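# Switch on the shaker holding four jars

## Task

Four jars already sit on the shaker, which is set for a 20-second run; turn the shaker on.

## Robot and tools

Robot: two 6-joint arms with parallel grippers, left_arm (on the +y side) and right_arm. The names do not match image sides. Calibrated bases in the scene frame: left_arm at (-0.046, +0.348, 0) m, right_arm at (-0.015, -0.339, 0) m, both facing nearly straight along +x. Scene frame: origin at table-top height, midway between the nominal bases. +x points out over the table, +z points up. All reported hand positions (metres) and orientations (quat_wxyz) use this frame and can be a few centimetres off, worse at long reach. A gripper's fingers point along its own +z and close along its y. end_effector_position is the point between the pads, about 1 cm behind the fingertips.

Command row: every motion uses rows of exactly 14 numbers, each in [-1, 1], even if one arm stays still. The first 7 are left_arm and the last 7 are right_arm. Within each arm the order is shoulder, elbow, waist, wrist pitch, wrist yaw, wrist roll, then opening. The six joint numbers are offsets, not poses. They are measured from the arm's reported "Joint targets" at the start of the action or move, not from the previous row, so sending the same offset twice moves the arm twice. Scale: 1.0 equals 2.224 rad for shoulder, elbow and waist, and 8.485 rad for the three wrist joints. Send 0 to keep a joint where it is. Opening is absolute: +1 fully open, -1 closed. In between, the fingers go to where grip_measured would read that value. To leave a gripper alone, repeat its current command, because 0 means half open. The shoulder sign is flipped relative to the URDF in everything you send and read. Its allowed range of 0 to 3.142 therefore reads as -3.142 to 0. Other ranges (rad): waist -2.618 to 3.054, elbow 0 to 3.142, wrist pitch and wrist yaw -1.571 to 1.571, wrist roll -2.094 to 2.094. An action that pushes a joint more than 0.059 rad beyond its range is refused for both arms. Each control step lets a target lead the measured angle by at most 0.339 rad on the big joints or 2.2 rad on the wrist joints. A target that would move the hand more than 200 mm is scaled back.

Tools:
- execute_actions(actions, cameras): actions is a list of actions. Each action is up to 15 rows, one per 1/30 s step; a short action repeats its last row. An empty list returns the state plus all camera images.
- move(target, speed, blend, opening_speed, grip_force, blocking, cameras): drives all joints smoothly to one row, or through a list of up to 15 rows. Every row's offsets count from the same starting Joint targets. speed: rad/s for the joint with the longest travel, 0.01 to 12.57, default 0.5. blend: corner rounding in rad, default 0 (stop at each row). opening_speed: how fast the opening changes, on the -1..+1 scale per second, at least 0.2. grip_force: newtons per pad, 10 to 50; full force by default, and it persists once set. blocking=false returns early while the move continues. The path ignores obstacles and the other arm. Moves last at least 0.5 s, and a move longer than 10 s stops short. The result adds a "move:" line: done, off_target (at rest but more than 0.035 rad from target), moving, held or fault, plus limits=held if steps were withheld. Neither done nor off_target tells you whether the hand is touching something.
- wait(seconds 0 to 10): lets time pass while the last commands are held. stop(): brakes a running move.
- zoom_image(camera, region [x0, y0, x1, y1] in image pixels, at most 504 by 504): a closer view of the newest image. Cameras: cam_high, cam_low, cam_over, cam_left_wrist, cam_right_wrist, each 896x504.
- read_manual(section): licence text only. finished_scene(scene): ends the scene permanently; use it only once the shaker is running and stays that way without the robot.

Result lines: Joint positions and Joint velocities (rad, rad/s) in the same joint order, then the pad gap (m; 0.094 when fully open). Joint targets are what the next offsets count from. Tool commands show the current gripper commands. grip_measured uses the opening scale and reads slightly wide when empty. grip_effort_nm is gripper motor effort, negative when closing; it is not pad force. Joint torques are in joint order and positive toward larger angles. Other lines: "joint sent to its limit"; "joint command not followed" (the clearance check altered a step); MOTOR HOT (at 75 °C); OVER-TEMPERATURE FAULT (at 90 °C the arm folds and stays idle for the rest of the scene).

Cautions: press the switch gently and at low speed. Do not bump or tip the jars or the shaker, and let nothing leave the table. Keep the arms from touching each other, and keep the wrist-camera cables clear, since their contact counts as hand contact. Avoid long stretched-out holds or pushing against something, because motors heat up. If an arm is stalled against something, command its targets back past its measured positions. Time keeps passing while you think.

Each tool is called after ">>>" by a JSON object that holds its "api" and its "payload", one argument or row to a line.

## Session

>>> {"api": "execute_actions", "payload": {
  "actions": []
}}

>>> {"api": "zoom_image", "payload": {
  "camera": "cam_over",
  "region": [300, 300, 600, 470]
}}

>>> {"api": "zoom_image", "payload": {
  "camera": "cam_high",
  "region": [360, 120, 560, 220]
}}

Scene clock: 0.00 s.
left_arm: end_effector_position=(+0.3260, +0.3931, +0.1006) grip_measured=+1.000 grip_effort_nm=n/a end_effector_quat_wxyz=(+0.619, -0.107, +0.773, +0.087) | right_arm: end_effector_position=(+0.3594, -0.3338, +0.1274) grip_measured=+1.000 grip_effort_nm=n/a end_effector_quat_wxyz=(+0.677, +0.000, +0.735, -0.026)
Joint names: [shoulder, elbow, waist, wrist pitch, wrist yaw, wrist roll]
Joint positions: left_arm=[-1.56 0.241 -0.01 1.091 -0.277 -0.062 0.094] | right_arm=[-1.584 0.197 0.043 1.305 0.098 -0.031 0.094]
Joint velocities: within noise
Joint torques (N m): no reading
Heat: left arm: 29 °C; right arm: 29 °C.
Joint targets: left_arm=[-1.553 0.250 -0.010 1.100 -0.277 -0.062] | right_arm=[-1.578 0.205 0.043 1.310 0.098 -0.031]
Tool commands: left_gripper/opening=+1.0 right_gripper/opening=+1.0
camera_calibration:
cam_left_wrist: T_world_to_cam=[[0.29144, -0.956573, 0.00560788, 0.281648], [-0.573691, -0.179472, -0.799168, 0.375913], [0.765468, 0.229692, -0.601082, -0.188912], [0, 0, 0, 1]] pos_world=[0.278181, 0.380274, 0.185286]
cam_right_wrist: T_world_to_cam=[[-0.0266931, -0.999026, 0.0351272, -0.328842], [-0.485298, -0.0177703, -0.874168, 0.316519], [0.873941, -0.0403814, -0.484351, -0.178932], [0, 0, 0, 1]] pos_world=[0.301204, -0.330123, 0.201576]

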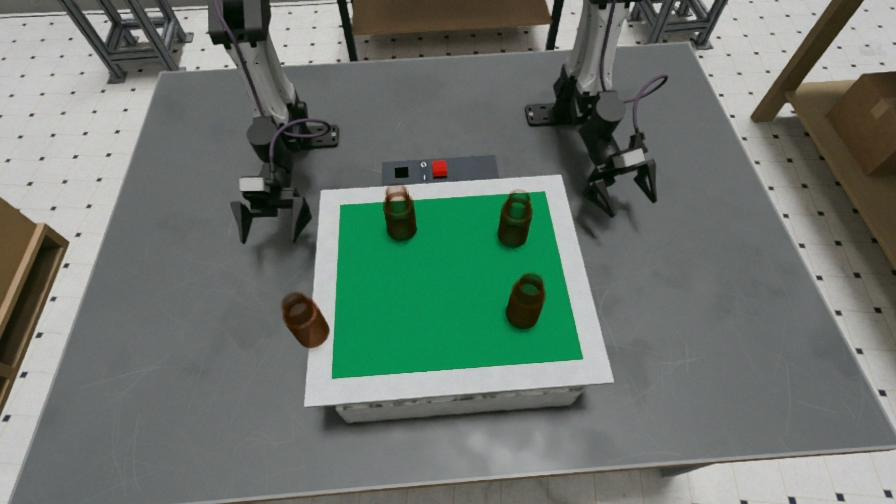

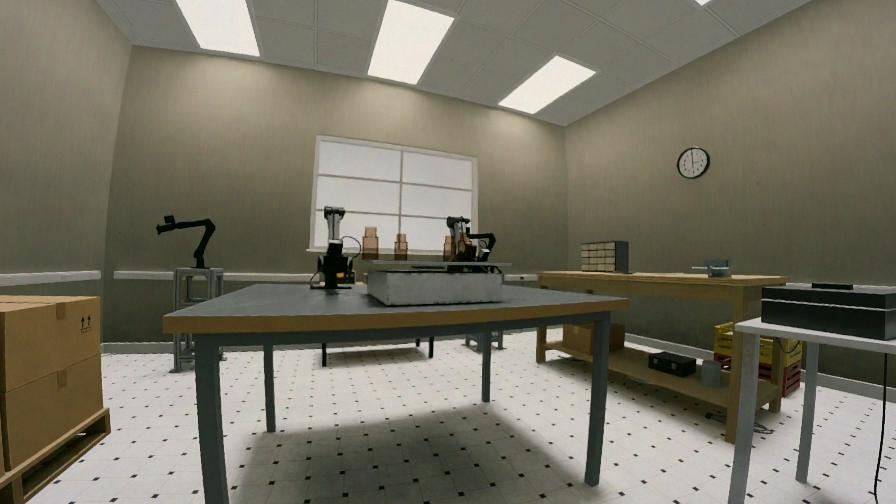

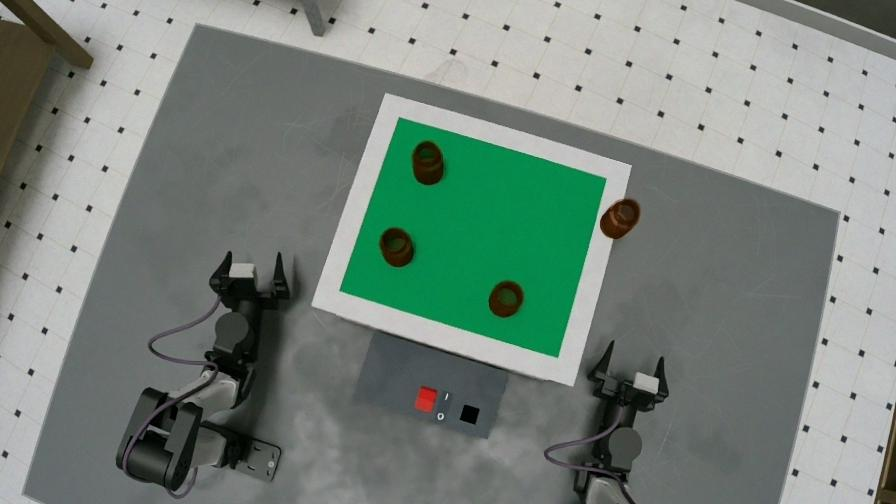

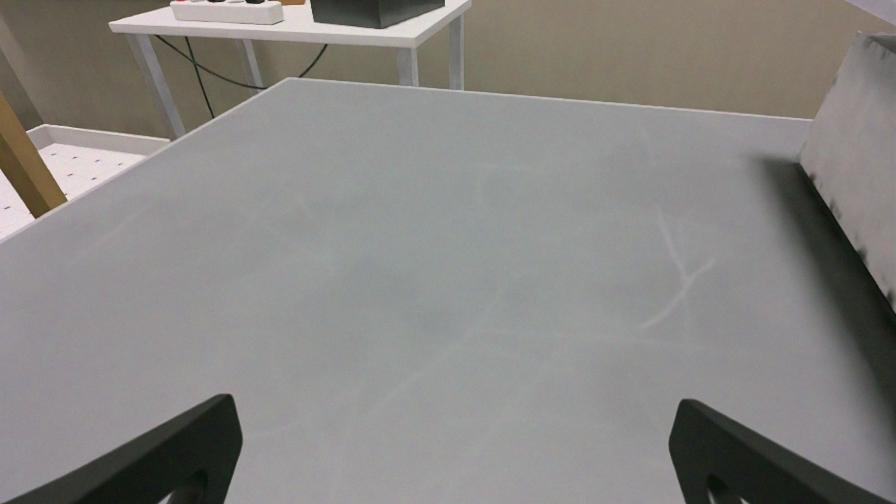

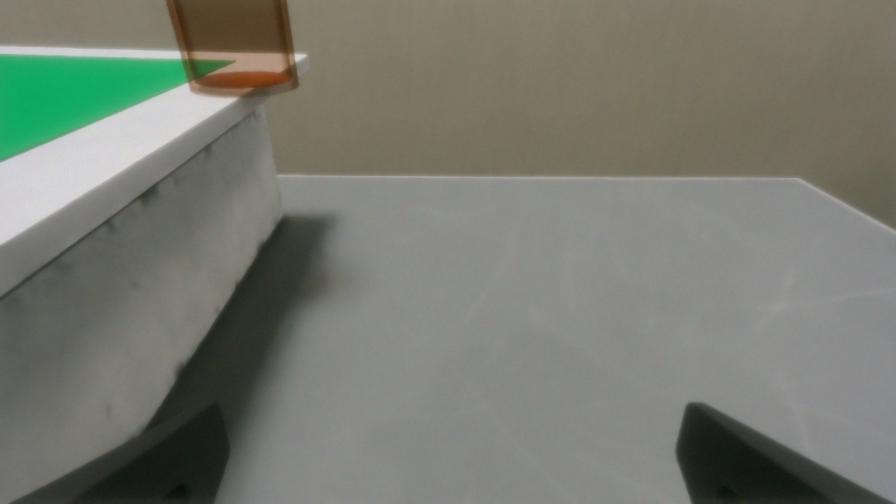

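Scaled by 1.680 from the camera's 896x504 image, which has a finer 1280x720 frame.

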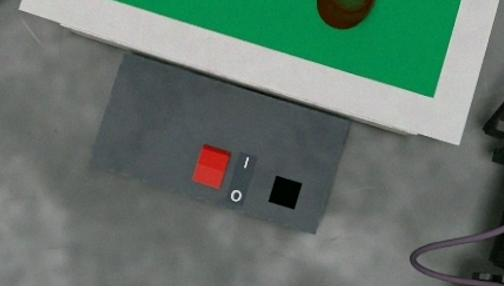

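Scaled by 2.520 from the camera's 896x504 image, which has a finer 1280x720 frame.

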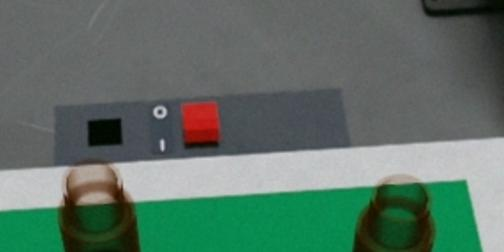

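>>> {"api": "zoom_image", "payload": {
  "camera": "cam_over",
  "region": [540, 150, 680, 280]
}}

>>> {"api": "zoom_image", "payload": {
  "camera": "cam_high",
  "region": [260, 270, 400, 430]
}}

>>> {"api": "zoom_image", "payload": {
  "camera": "cam_right_wrist",
  "region": [100, 0, 400, 200]
}}

>>> {"api": "zoom_image", "payload": {
  "camera": "cam_low",
  "region": [310, 200, 530, 320]
}}

Scaled by 3.600 from the camera's 896x504 image, which has a finer 1280x720 frame.

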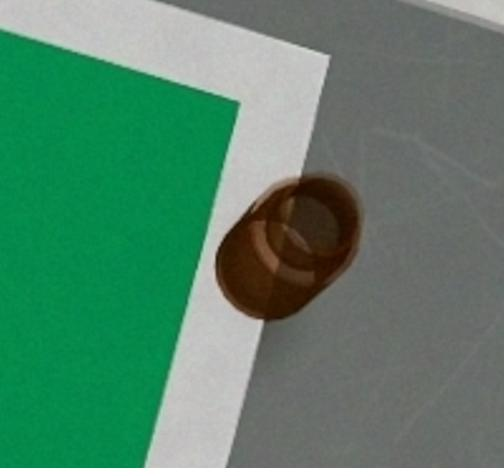

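Scaled by 3.150 from the camera's 896x504 image, which has a finer 1280x720 frame.

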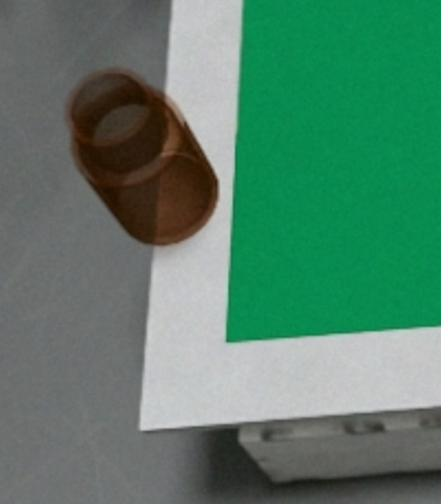

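Scaled by 1.680 from the camera's 896x504 image, which has a finer 1280x720 frame.

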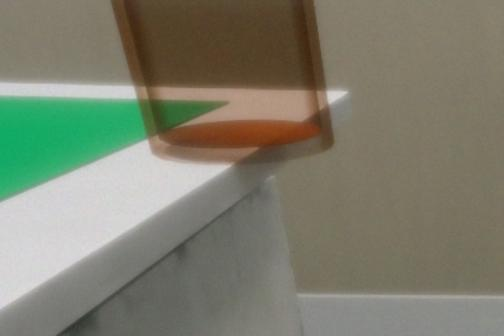

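Scaled by 2.291 from the camera's 896x504 image, which has a finer 1280x720 frame.

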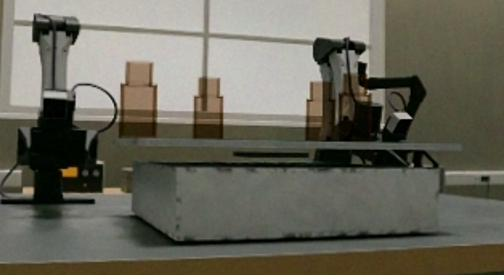

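>>> {"api": "move", "payload": {
  "target": [
    [0,0,0,0,0,0,1,0.2146,0.2769,0,-0.1803,-0.01155,0.00365,1],
    [0,0,0,0,0,0,1,0.0333,0.4171,0.058,-0.1695,-0.01155,0.00365,1]
  ],
  "speed": 1.2,
  "blend": 0.1,
  "cameras": ["cam_right_wrist","cam_over","cam_high"]
}}

>>> {"api": "zoom_image", "payload": {
  "camera": "cam_over",
  "region": [520, 150, 720, 400]
}}

Scene clock: 93.60 s.
left_arm: end_effector_position=(+0.3260, +0.3931, +0.1006) grip_measured=+1.000 grip_effort_nm=0.00 end_effector_quat_wxyz=(+0.619, -0.107, +0.773, +0.087) | right_arm: end_effector_position=(+0.4402, -0.2562, +0.2071) grip_measured=+1.000 grip_effort_nm=-0.01 end_effector_quat_wxyz=(+0.487, -0.084, +0.868, +0.037)
Joint names: [shoulder, elbow, waist, wrist pitch, wrist yaw, wrist roll]
Joint positions: left_arm=[-1.56 0.241 -0.01 1.091 -0.277 -0.062 0.094] | right_arm=[-1.502 1.101 0.168 -0.149 0.012 -0.013 0.094]
Joint torques (N m): left_arm=[4.04 4.78 0.21 2.09 0.07 0.02] | right_arm=[7.05 10.78 0.62 2.63 -0.22 0.08]
Heat: left arm: 39 °C; right arm: 37 °C.
Joint targets: left_arm=[-1.553 0.250 -0.010 1.100 -0.277 -0.062] | right_arm=[-1.503 1.133 0.172 -0.128 0.000 0.000]
move: done
camera_calibration:
cam_right_wrist: T_world_to_cam=[[0.18625, -0.98244, 0.0110286, -0.336487], [-0.811443, -0.160142, -0.562062, 0.469218], [0.553959, 0.0957351, -0.827021, 0.0387911], [0, 0, 0, 1]] pos_world=[0.421926, -0.25915, 0.299522]
Images, in order (width x height): cam_high 896x504, cam_over 896x504, cam_right_wrist 896x504.

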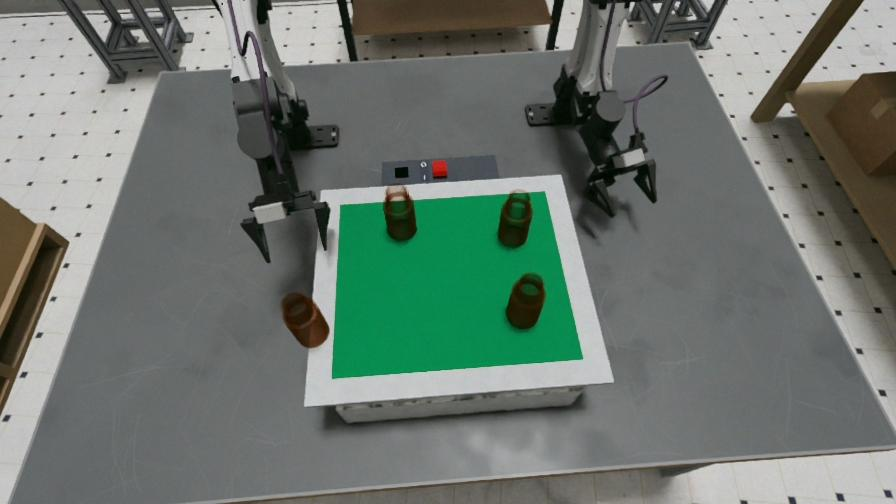

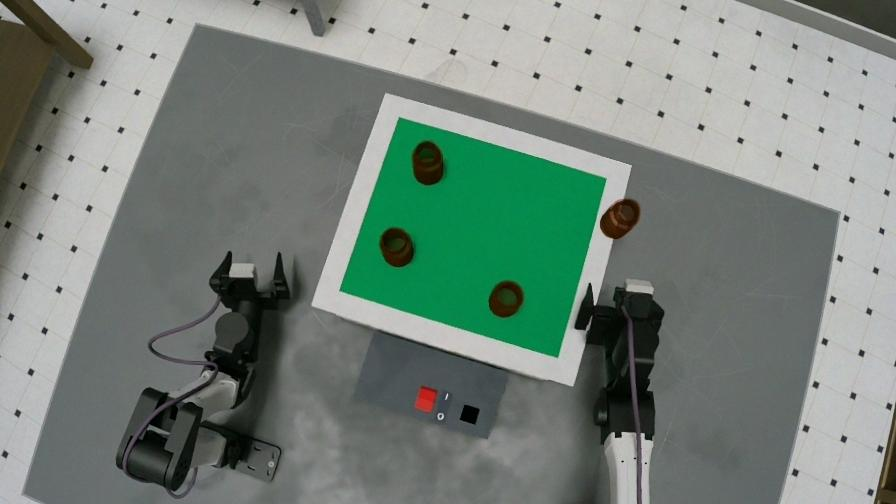

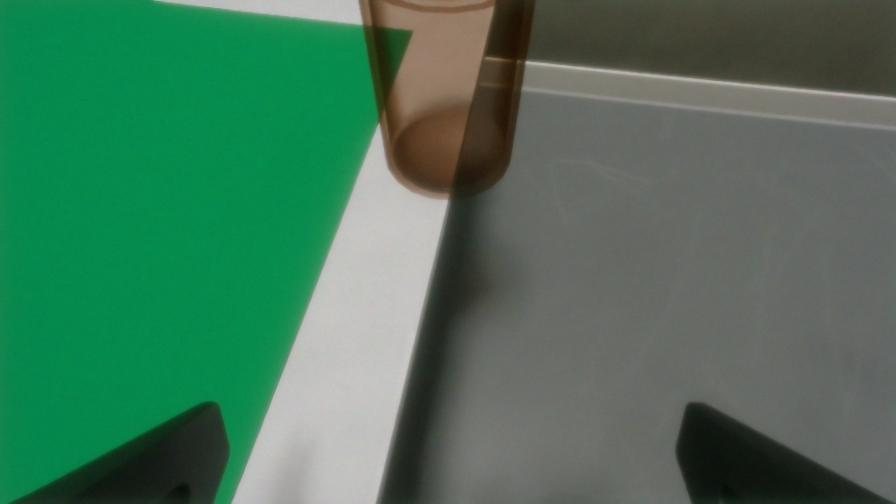

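Scaled by 2.016 from the camera's 896x504 image, which has a finer 1280x720 frame.

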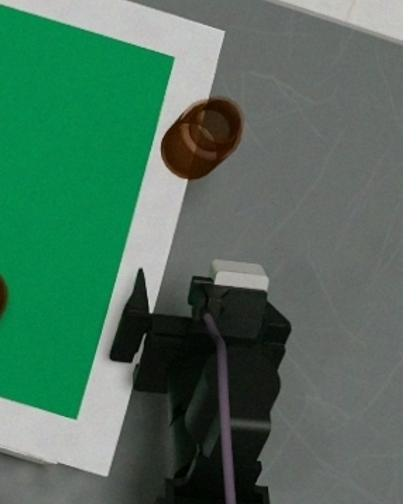

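>>> {"api": "move", "payload": {
  "target": [0,0,0,0,0,0,1,-0.0951,0.0148,0.0027,0.0444,0,0,1],
  "speed": 0.6,
  "cameras": ["cam_right_wrist","cam_over"]
}}

>>> {"api": "zoom_image", "payload": {
  "camera": "cam_over",
  "region": [520, 150, 720, 400]
}}

Scene clock: 122.03 s.
left_arm: end_effector_position=(+0.3260, +0.3931, +0.1006) grip_measured=+1.000 grip_effort_nm=0.00 end_effector_quat_wxyz=(+0.619, -0.107, +0.773, +0.087) | right_arm: end_effector_position=(+0.5040, -0.2442, +0.2055) grip_measured=+1.000 grip_effort_nm=-0.02 end_effector_quat_wxyz=(+0.570, -0.078, +0.817, +0.044)
Joint names: [shoulder, elbow, waist, wrist pitch, wrist yaw, wrist roll]
Joint positions: left_arm=[-1.56 0.241 -0.01 1.091 -0.277 -0.062 0.094] | right_arm=[-1.71 1.132 0.168 0.224 0.012 -0.013 0.094]
Joint torques (N m): left_arm=[4.04 4.75 0.2 2.09 0.08 0.01] | right_arm=[8.54 10.81 1.24 2.8 -0.22 0.08]
Heat: left arm: 40 °C; right arm: 39 °C.
Joint targets: left_arm=[-1.553 0.250 -0.010 1.100 -0.277 -0.062] | right_arm=[-1.715 1.166 0.178 0.249 0.000 0.000]
move: done
camera_calibration:
cam_right_wrist: T_world_to_cam=[[0.184063, -0.982851, 0.0111645, -0.335569], [-0.688506, -0.137029, -0.712168, 0.49661], [0.701485, 0.123397, -0.701921, -0.092261], [0, 0, 0, 1]] pos_world=[0.468404, -0.250379, 0.292656]
Images, in order (width x height): cam_over 896x504, cam_right_wrist 896x504.

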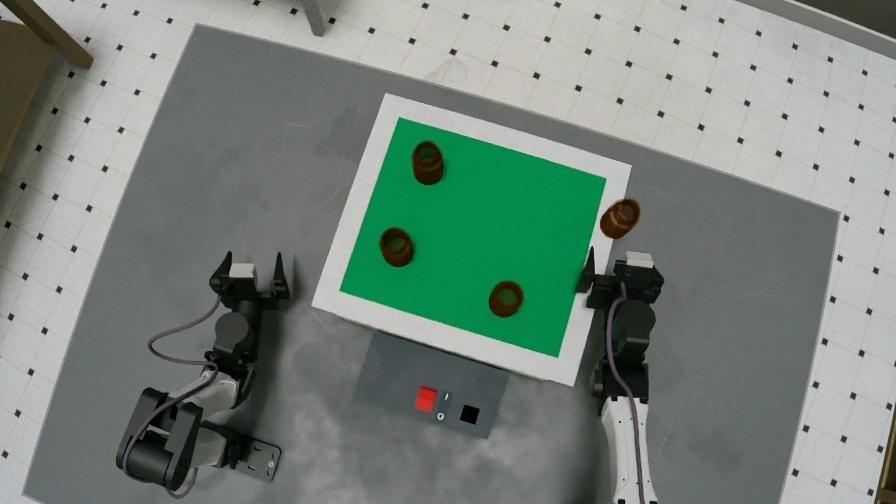

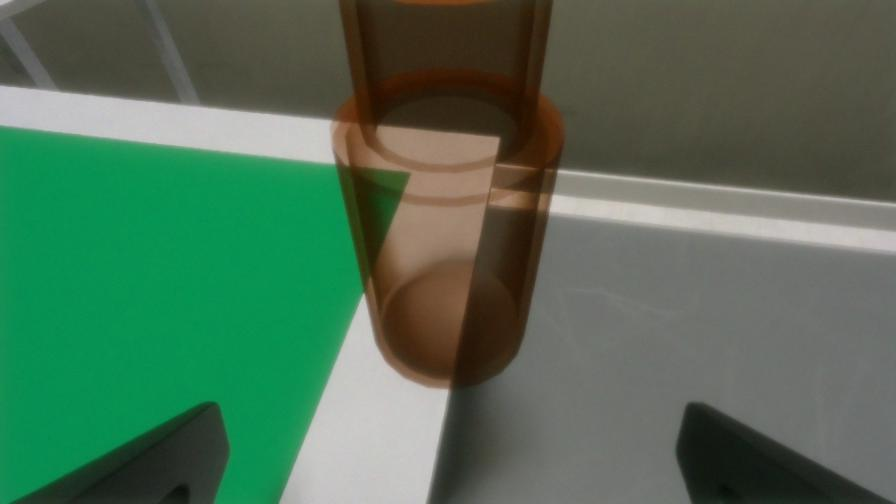

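Scaled by 2.016 from the camera's 896x504 image, which has a finer 1280x720 frame.

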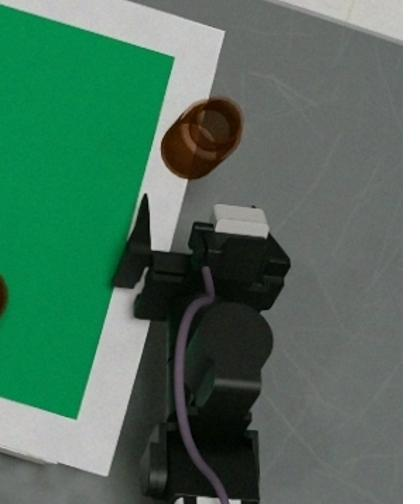

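>>> {"api": "move", "payload": {
  "target": [0,0,0,0,0,0,1,-0.075,0.0573,-0.0027,0.0154,0,0,1],
  "speed": 0.3,
  "cameras": ["cam_right_wrist","cam_low","cam_over"]
}}

>>> {"api": "zoom_image", "payload": {
  "camera": "cam_over",
  "region": [540, 150, 700, 300]
}}

>>> {"api": "zoom_image", "payload": {
  "camera": "cam_low",
  "region": [310, 200, 450, 300]
}}

Scene clock: 153.60 s.
left_arm: end_effector_position=(+0.3260, +0.3931, +0.1006) grip_measured=+1.000 grip_effort_nm=0.00 end_effector_quat_wxyz=(+0.619, -0.107, +0.773, +0.087) | right_arm: end_effector_position=(+0.5493, -0.2357, +0.2091) grip_measured=+1.000 grip_effort_nm=-0.01 end_effector_quat_wxyz=(+0.607, -0.075, +0.789, +0.047)
Joint names: [shoulder, elbow, waist, wrist pitch, wrist yaw, wrist roll]
Joint positions: left_arm=[-1.56 0.241 -0.01 1.091 -0.277 -0.062 0.094] | right_arm=[-1.875 1.26 0.168 0.354 0.012 -0.013 0.094]
Joint torques (N m): left_arm=[4.03 4.78 0.21 2.09 0.08 0.02] | right_arm=[9.8 10.76 0.64 2.87 -0.23 0.08]
Heat: left arm: 41 °C; right arm: 43 °C.
Joint targets: left_arm=[-1.553 0.250 -0.010 1.100 -0.277 -0.062] | right_arm=[-1.882 1.293 0.172 0.380 0.000 0.000]
move: done
camera_calibration:
cam_right_wrist: T_world_to_cam=[[0.183097, -0.983033, 0.0110357, -0.335071], [-0.620464, -0.124259, -0.774328, 0.510146], [0.762561, 0.13493, -0.632688, -0.167876], [0, 0, 0, 1]] pos_world=[0.505894, -0.243344, 0.292505]
Images, in order (width x height): cam_low 896x504, cam_over 896x504, cam_right_wrist 896x504.

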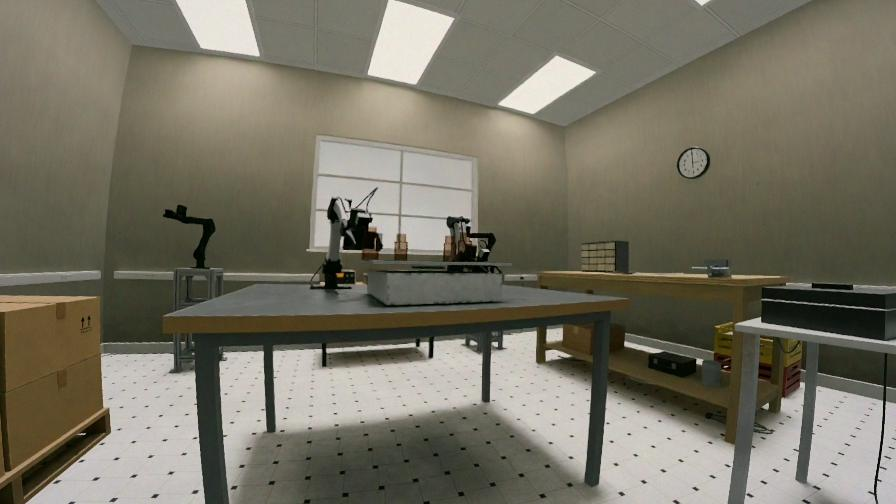

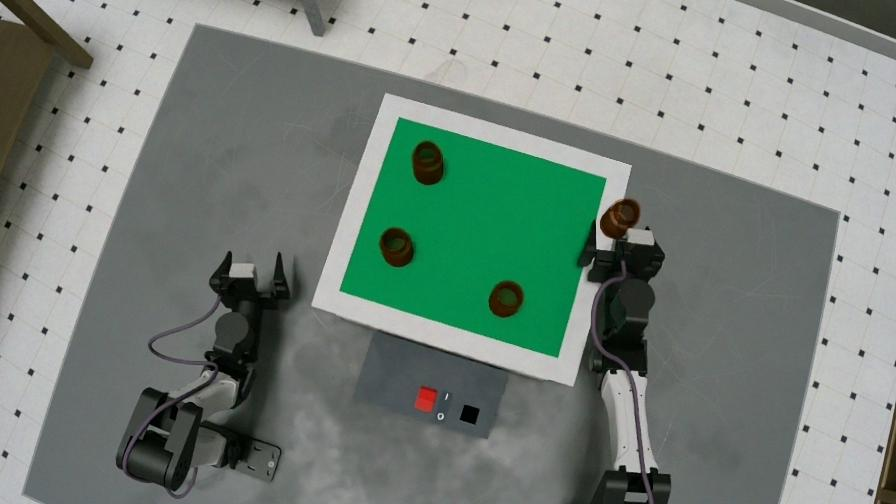

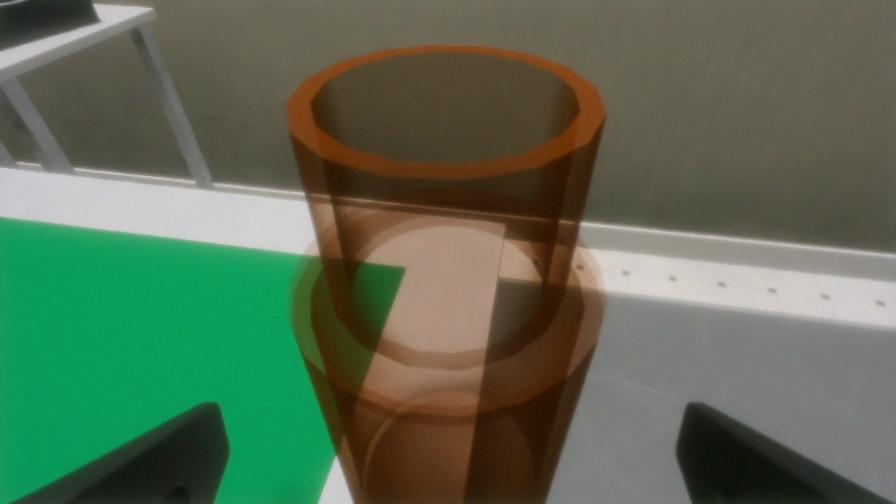

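Scaled by 3.150 from the camera's 896x504 image, which has a finer 1280x720 frame.

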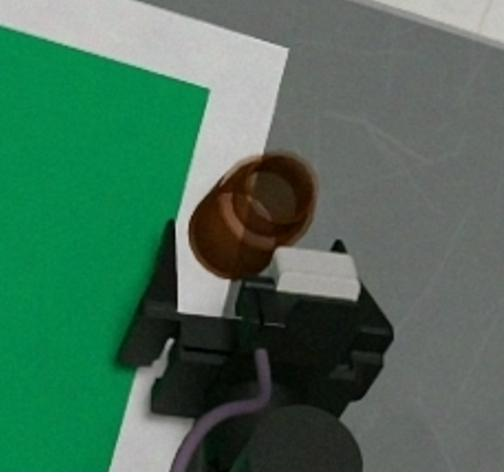

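Scaled by 3.600 from the camera's 896x504 image, which has a finer 1280x720 frame.

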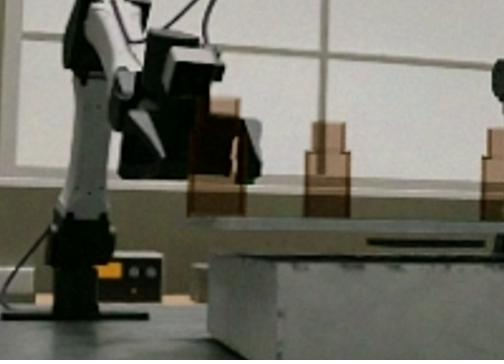

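>>> {"api": "move", "payload": {
  "target": [0,0,0,0,0,0,1,-0.0403,0.031,0.0054,0.0082,0,0,1],
  "speed": 0.2,
  "cameras": ["cam_right_wrist","cam_over"]
}}

>>> {"api": "zoom_image", "payload": {
  "camera": "cam_over",
  "region": [540, 150, 700, 300]
}}

Scene clock: 178.03 s.
left_arm: end_effector_position=(+0.3260, +0.3931, +0.1006) grip_measured=+1.000 grip_effort_nm=0.00 end_effector_quat_wxyz=(+0.619, -0.107, +0.773, +0.087) | right_arm: end_effector_position=(+0.5710, -0.2264, +0.2083) grip_measured=+1.000 grip_effort_nm=-0.01 end_effector_quat_wxyz=(+0.627, -0.077, +0.774, +0.052)
Joint names: [shoulder, elbow, waist, wrist pitch, wrist yaw, wrist roll]
Joint positions: left_arm=[-1.56 0.241 -0.01 1.091 -0.277 -0.062 0.094] | right_arm=[-1.964 1.328 0.177 0.424 0.012 -0.013 0.094]
Joint torques (N m): left_arm=[4.03 4.78 0.2 2.09 0.08 0.02] | right_arm=[10.51 10.71 0.96 2.86 -0.23 0.08]
Heat: left arm: 42 °C; right arm: 44 °C.
Joint targets: left_arm=[-1.553 0.250 -0.010 1.100 -0.277 -0.062] | right_arm=[-1.971 1.362 0.184 0.449 0.000 0.000]
move: done
camera_calibration:
cam_right_wrist: T_world_to_cam=[[0.191187, -0.981492, 0.0110153, -0.33407], [-0.580932, -0.122193, -0.804728, 0.508404], [0.79118, 0.147455, -0.593542, -0.207773], [0, 0, 0, 1]] pos_world=[0.523603, -0.235126, 0.289485]
Images, in order (width x height): cam_over 896x504, cam_right_wrist 896x504.

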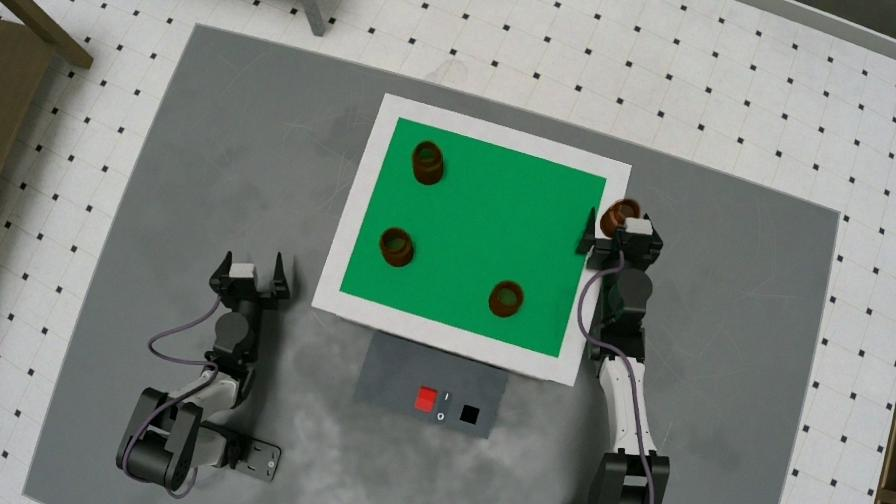

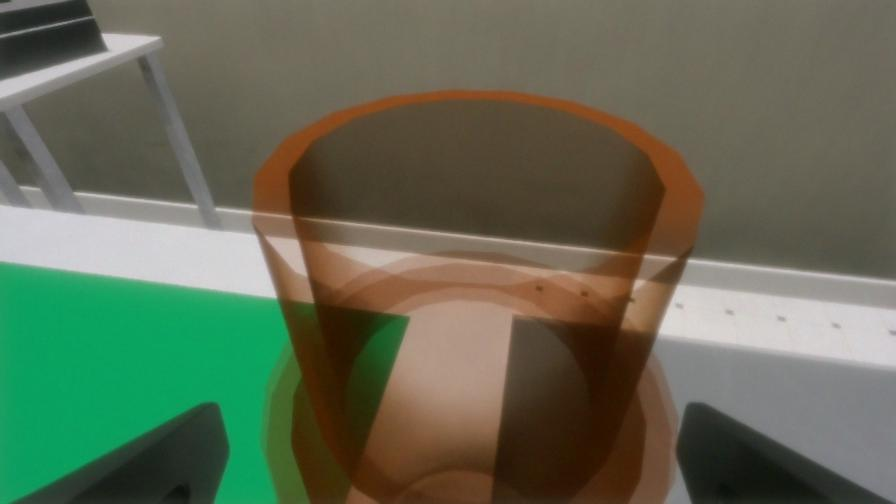

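Scaled by 3.150 from the camera's 896x504 image, which has a finer 1280x720 frame.

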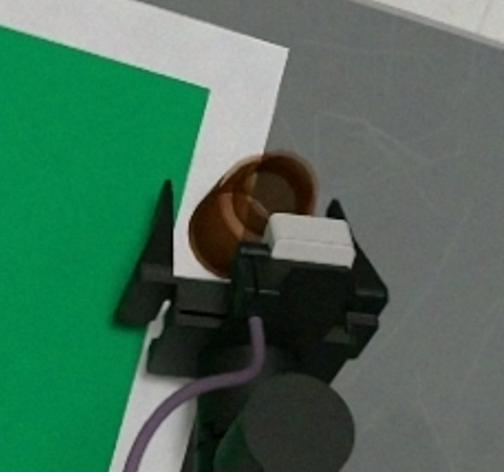

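>>> {"api": "move", "payload": {
  "target": [0,0,0,0,0,0,1,0,0,0,0,0,0,0.0],
  "grip_force": [50,25],
  "opening_speed": 0.4,
  "cameras": ["cam_right_wrist","cam_over"]
}}

>>> {"api": "zoom_image", "payload": {
  "camera": "cam_over",
  "region": [540, 150, 700, 300]
}}

Scene clock: 192.23 s.
left_arm: end_effector_position=(+0.3260, +0.3931, +0.1006) grip_measured=+1.000 grip_effort_nm=0.00 end_effector_quat_wxyz=(+0.619, -0.107, +0.773, +0.087) | right_arm: end_effector_position=(+0.5710, -0.2263, +0.2085) grip_measured=+0.168 grip_effort_nm=-0.54 end_effector_quat_wxyz=(+0.627, -0.077, +0.774, +0.052)
Joint names: [shoulder, elbow, waist, wrist pitch, wrist yaw, wrist roll]
Joint positions: left_arm=[-1.56 0.241 -0.01 1.091 -0.277 -0.062 0.094] | right_arm=[-1.964 1.328 0.177 0.425 0.012 -0.013 0.055]
Joint torques (N m): left_arm=[4.07 4.78 0.21 2.09 0.07 0.02] | right_arm=[10.52 10.7 0.96 2.86 -0.23 0.07]
Heat: left arm: 42 °C; right arm: 46 °C.
Joint targets: left_arm=[-1.553 0.250 -0.010 1.100 -0.277 -0.062] | right_arm=[-1.971 1.362 0.184 0.449 0.000 0.000]
grip_force (N): 50, 25
move: done
camera_calibration:
cam_right_wrist: T_world_to_cam=[[0.191042, -0.981524, 0.0106526, -0.333995], [-0.580374, -0.121702, -0.805205, 0.508434], [0.791624, 0.147645, -0.592902, -0.208073], [0, 0, 0, 1]] pos_world=[0.523605, -0.235225, 0.289584]
Images, in order (width x height): cam_over 896x504, cam_right_wrist 896x504.

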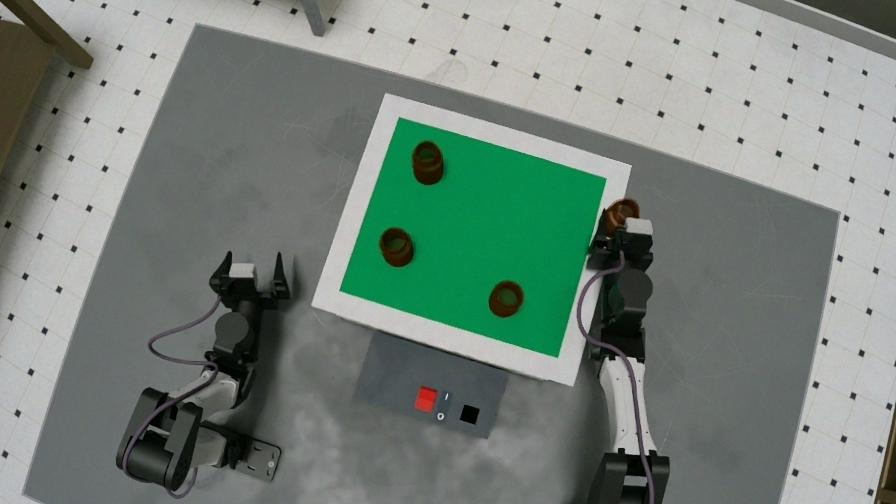

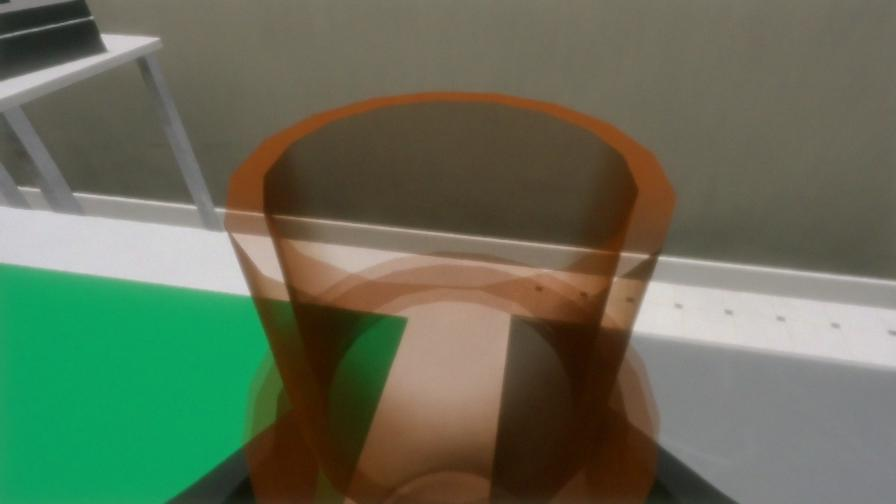

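Scaled by 3.150 from the camera's 896x504 image, which has a finer 1280x720 frame.

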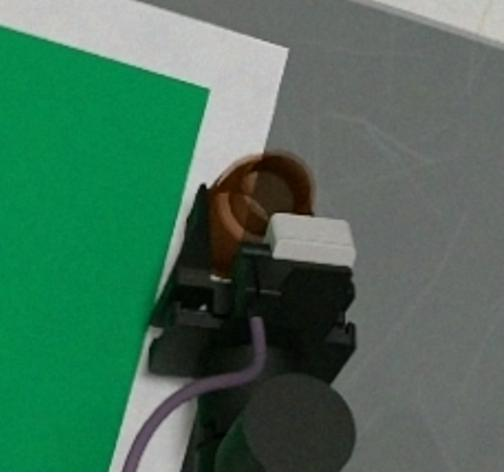

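>>> {"api": "move", "payload": {
  "target": [
    [0,0,0,0,0,0,1,0.02,0.0466,0,-0.01737,0,0,0.0],
    [0,0,0,0,0,0,1,0.02,0.0466,0.0674,-0.01737,0,0,0.0]
  ],
  "speed": 0.3,
  "blend": 0.03,
  "cameras": ["cam_right_wrist","cam_over","cam_high"]
}}

>>> {"api": "zoom_image", "payload": {
  "camera": "cam_over",
  "region": [470, 150, 670, 350]
}}

Scene clock: 215.73 s.
left_arm: end_effector_position=(+0.3260, +0.3931, +0.1006) grip_measured=+1.000 grip_effort_nm=0.00 end_effector_quat_wxyz=(+0.619, -0.107, +0.773, +0.087) | right_arm: end_effector_position=(+0.5494, -0.1313, +0.2170) grip_measured=+0.168 grip_effort_nm=-0.58 end_effector_quat_wxyz=(+0.597, -0.144, +0.783, +0.100)
Joint names: [shoulder, elbow, waist, wrist pitch, wrist yaw, wrist roll]
Joint positions: left_arm=[-1.56 0.241 -0.01 1.091 -0.277 -0.062 0.094] | right_arm=[-1.964 1.425 0.339 0.268 0.007 -0.013 0.055]
Joint torques (N m): left_arm=[4.07 4.77 0.23 2.09 0.08 0.01] | right_arm=[15.12 11.54 -0.09 2.97 -0.15 0.07]
Heat: left arm: 43 °C; right arm: 48 °C.
Joint targets: left_arm=[-1.553 0.250 -0.010 1.100 -0.277 -0.062] | right_arm=[-1.927 1.465 0.334 0.302 0.000 0.000]
grip_force (N): 50, 25
move: off_target (right_arm); right_arm: the elbow is farthest, 0.041 rad from its target
camera_calibration:
cam_right_wrist: T_world_to_cam=[[0.35142, -0.93617, 0.00946444, -0.31848], [-0.596677, -0.231748, -0.76829, 0.500773], [0.721444, 0.264345, -0.640032, -0.135846], [0, 0, 0, 1]] pos_world=[0.508725, -0.146188, 0.300808]
Images, in order (width x height): cam_high 896x504, cam_over 896x504, cam_right_wrist 896x504.

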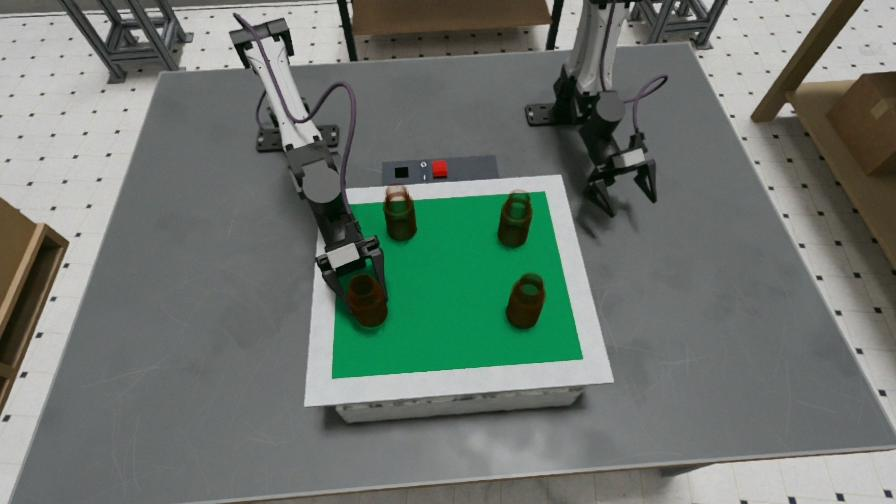

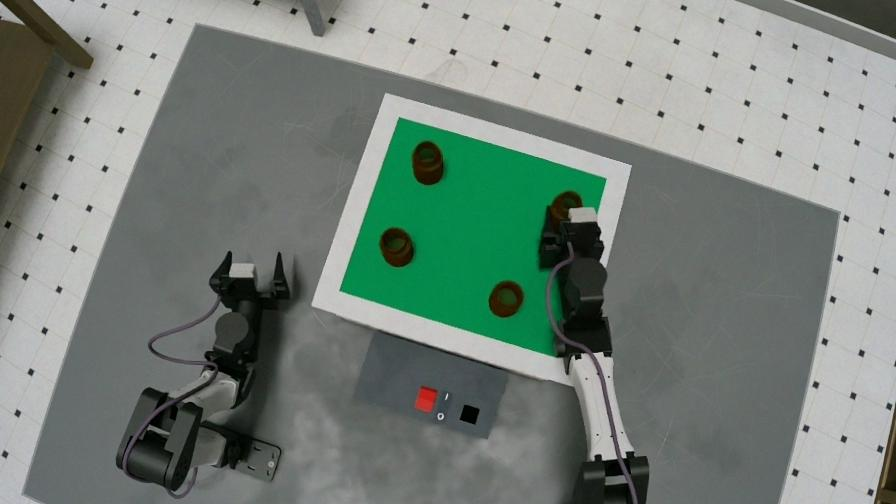

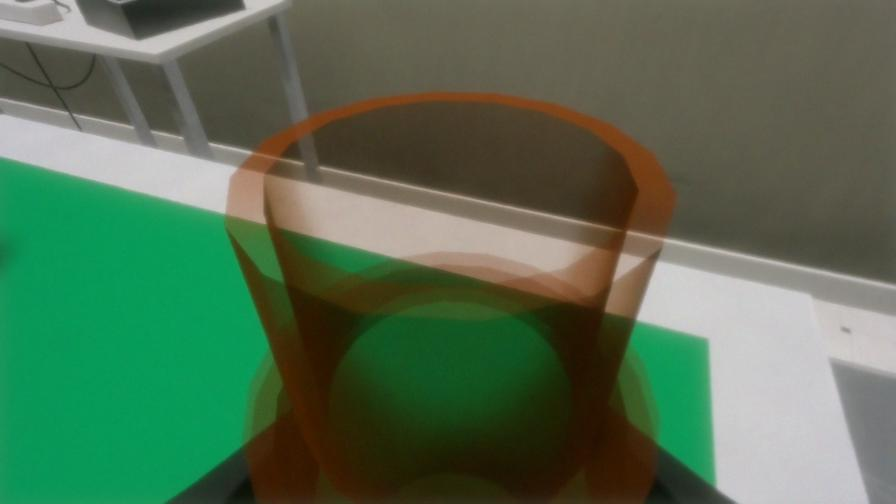

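Scaled by 2.520 from the camera's 896x504 image, which has a finer 1280x720 frame.

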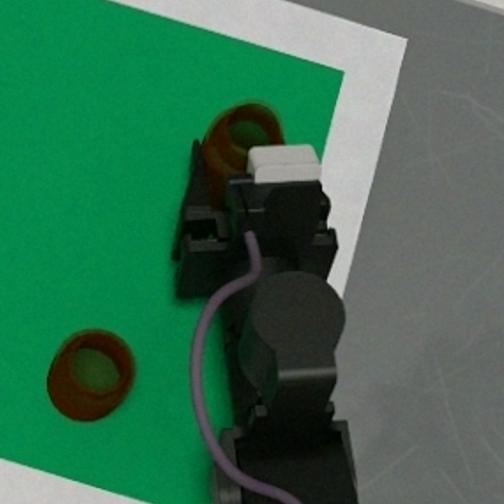

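>>> {"api": "move", "payload": {
  "target": [0,0,0,0,0,0,1,0,-0.0445,0,0.0186,0,0,0.0],
  "speed": 0.12,
  "cameras": ["cam_right_wrist","cam_low"]
}}

>>> {"api": "zoom_image", "payload": {
  "camera": "cam_low",
  "region": [310, 200, 450, 300]
}}

Scene clock: 227.03 s.
left_arm: end_effector_position=(+0.3260, +0.3931, +0.1006) grip_measured=+1.000 grip_effort_nm=0.00 end_effector_quat_wxyz=(+0.619, -0.107, +0.773, +0.087) | right_arm: end_effector_position=(+0.5486, -0.1318, +0.2191) grip_measured=+0.168 grip_effort_nm=-0.58 end_effector_quat_wxyz=(+0.624, -0.139, +0.762, +0.105)
Joint names: [shoulder, elbow, waist, wrist pitch, wrist yaw, wrist roll]
Joint positions: left_arm=[-1.56 0.241 -0.01 1.091 -0.277 -0.062 0.094] | right_arm=[-1.964 1.364 0.338 0.398 0.007 -0.013 0.055]
Joint torques (N m): left_arm=[4.05 4.79 0.2 2.09 0.08 0.01] | right_arm=[15.02 8.06 -0.09 3.31 -0.17 0.08]
Heat: left arm: 43 °C; right arm: 47 °C.
Joint targets: left_arm=[-1.553 0.250 -0.010 1.100 -0.277 -0.062] | right_arm=[-1.927 1.367 0.334 0.460 0.000 0.000]
grip_force (N): 50, 25
move: off_target (right_arm); right_arm: the wrist pitch is farthest, 0.062 rad from its target
camera_calibration:
cam_right_wrist: T_world_to_cam=[[0.350396, -0.936553, 0.00960995, -0.318275], [-0.546002, -0.212593, -0.810362, 0.485628], [0.760989, 0.2787, -0.585851, -0.165422], [0, 0, 0, 1]] pos_world=[0.50256, -0.148738, 0.29968]
Images, in order (width x height): cam_low 896x504, cam_right_wrist 896x504.

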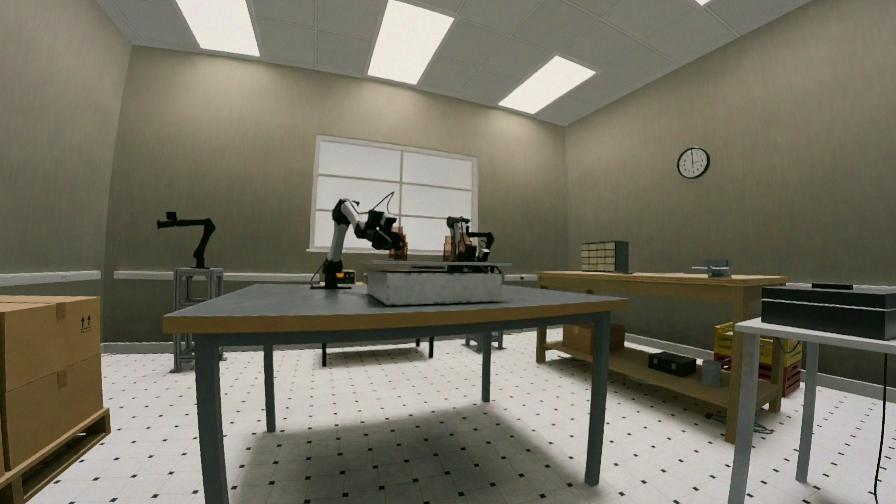

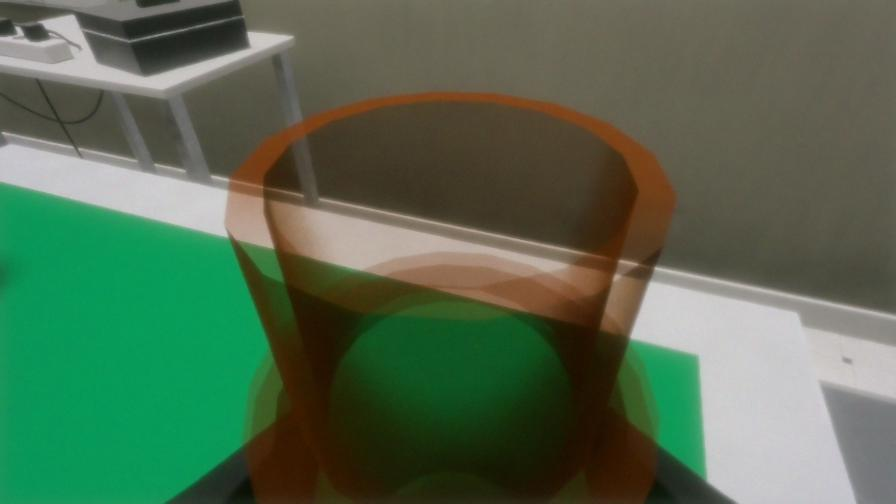

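Scaled by 3.600 from the camera's 896x504 image, which has a finer 1280x720 frame.

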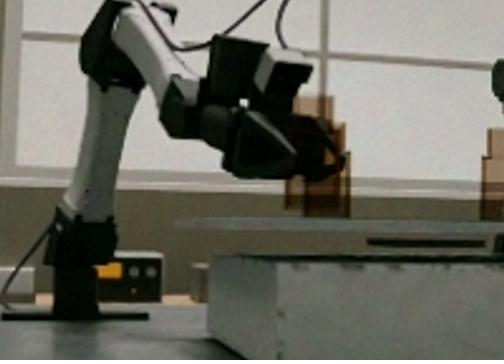

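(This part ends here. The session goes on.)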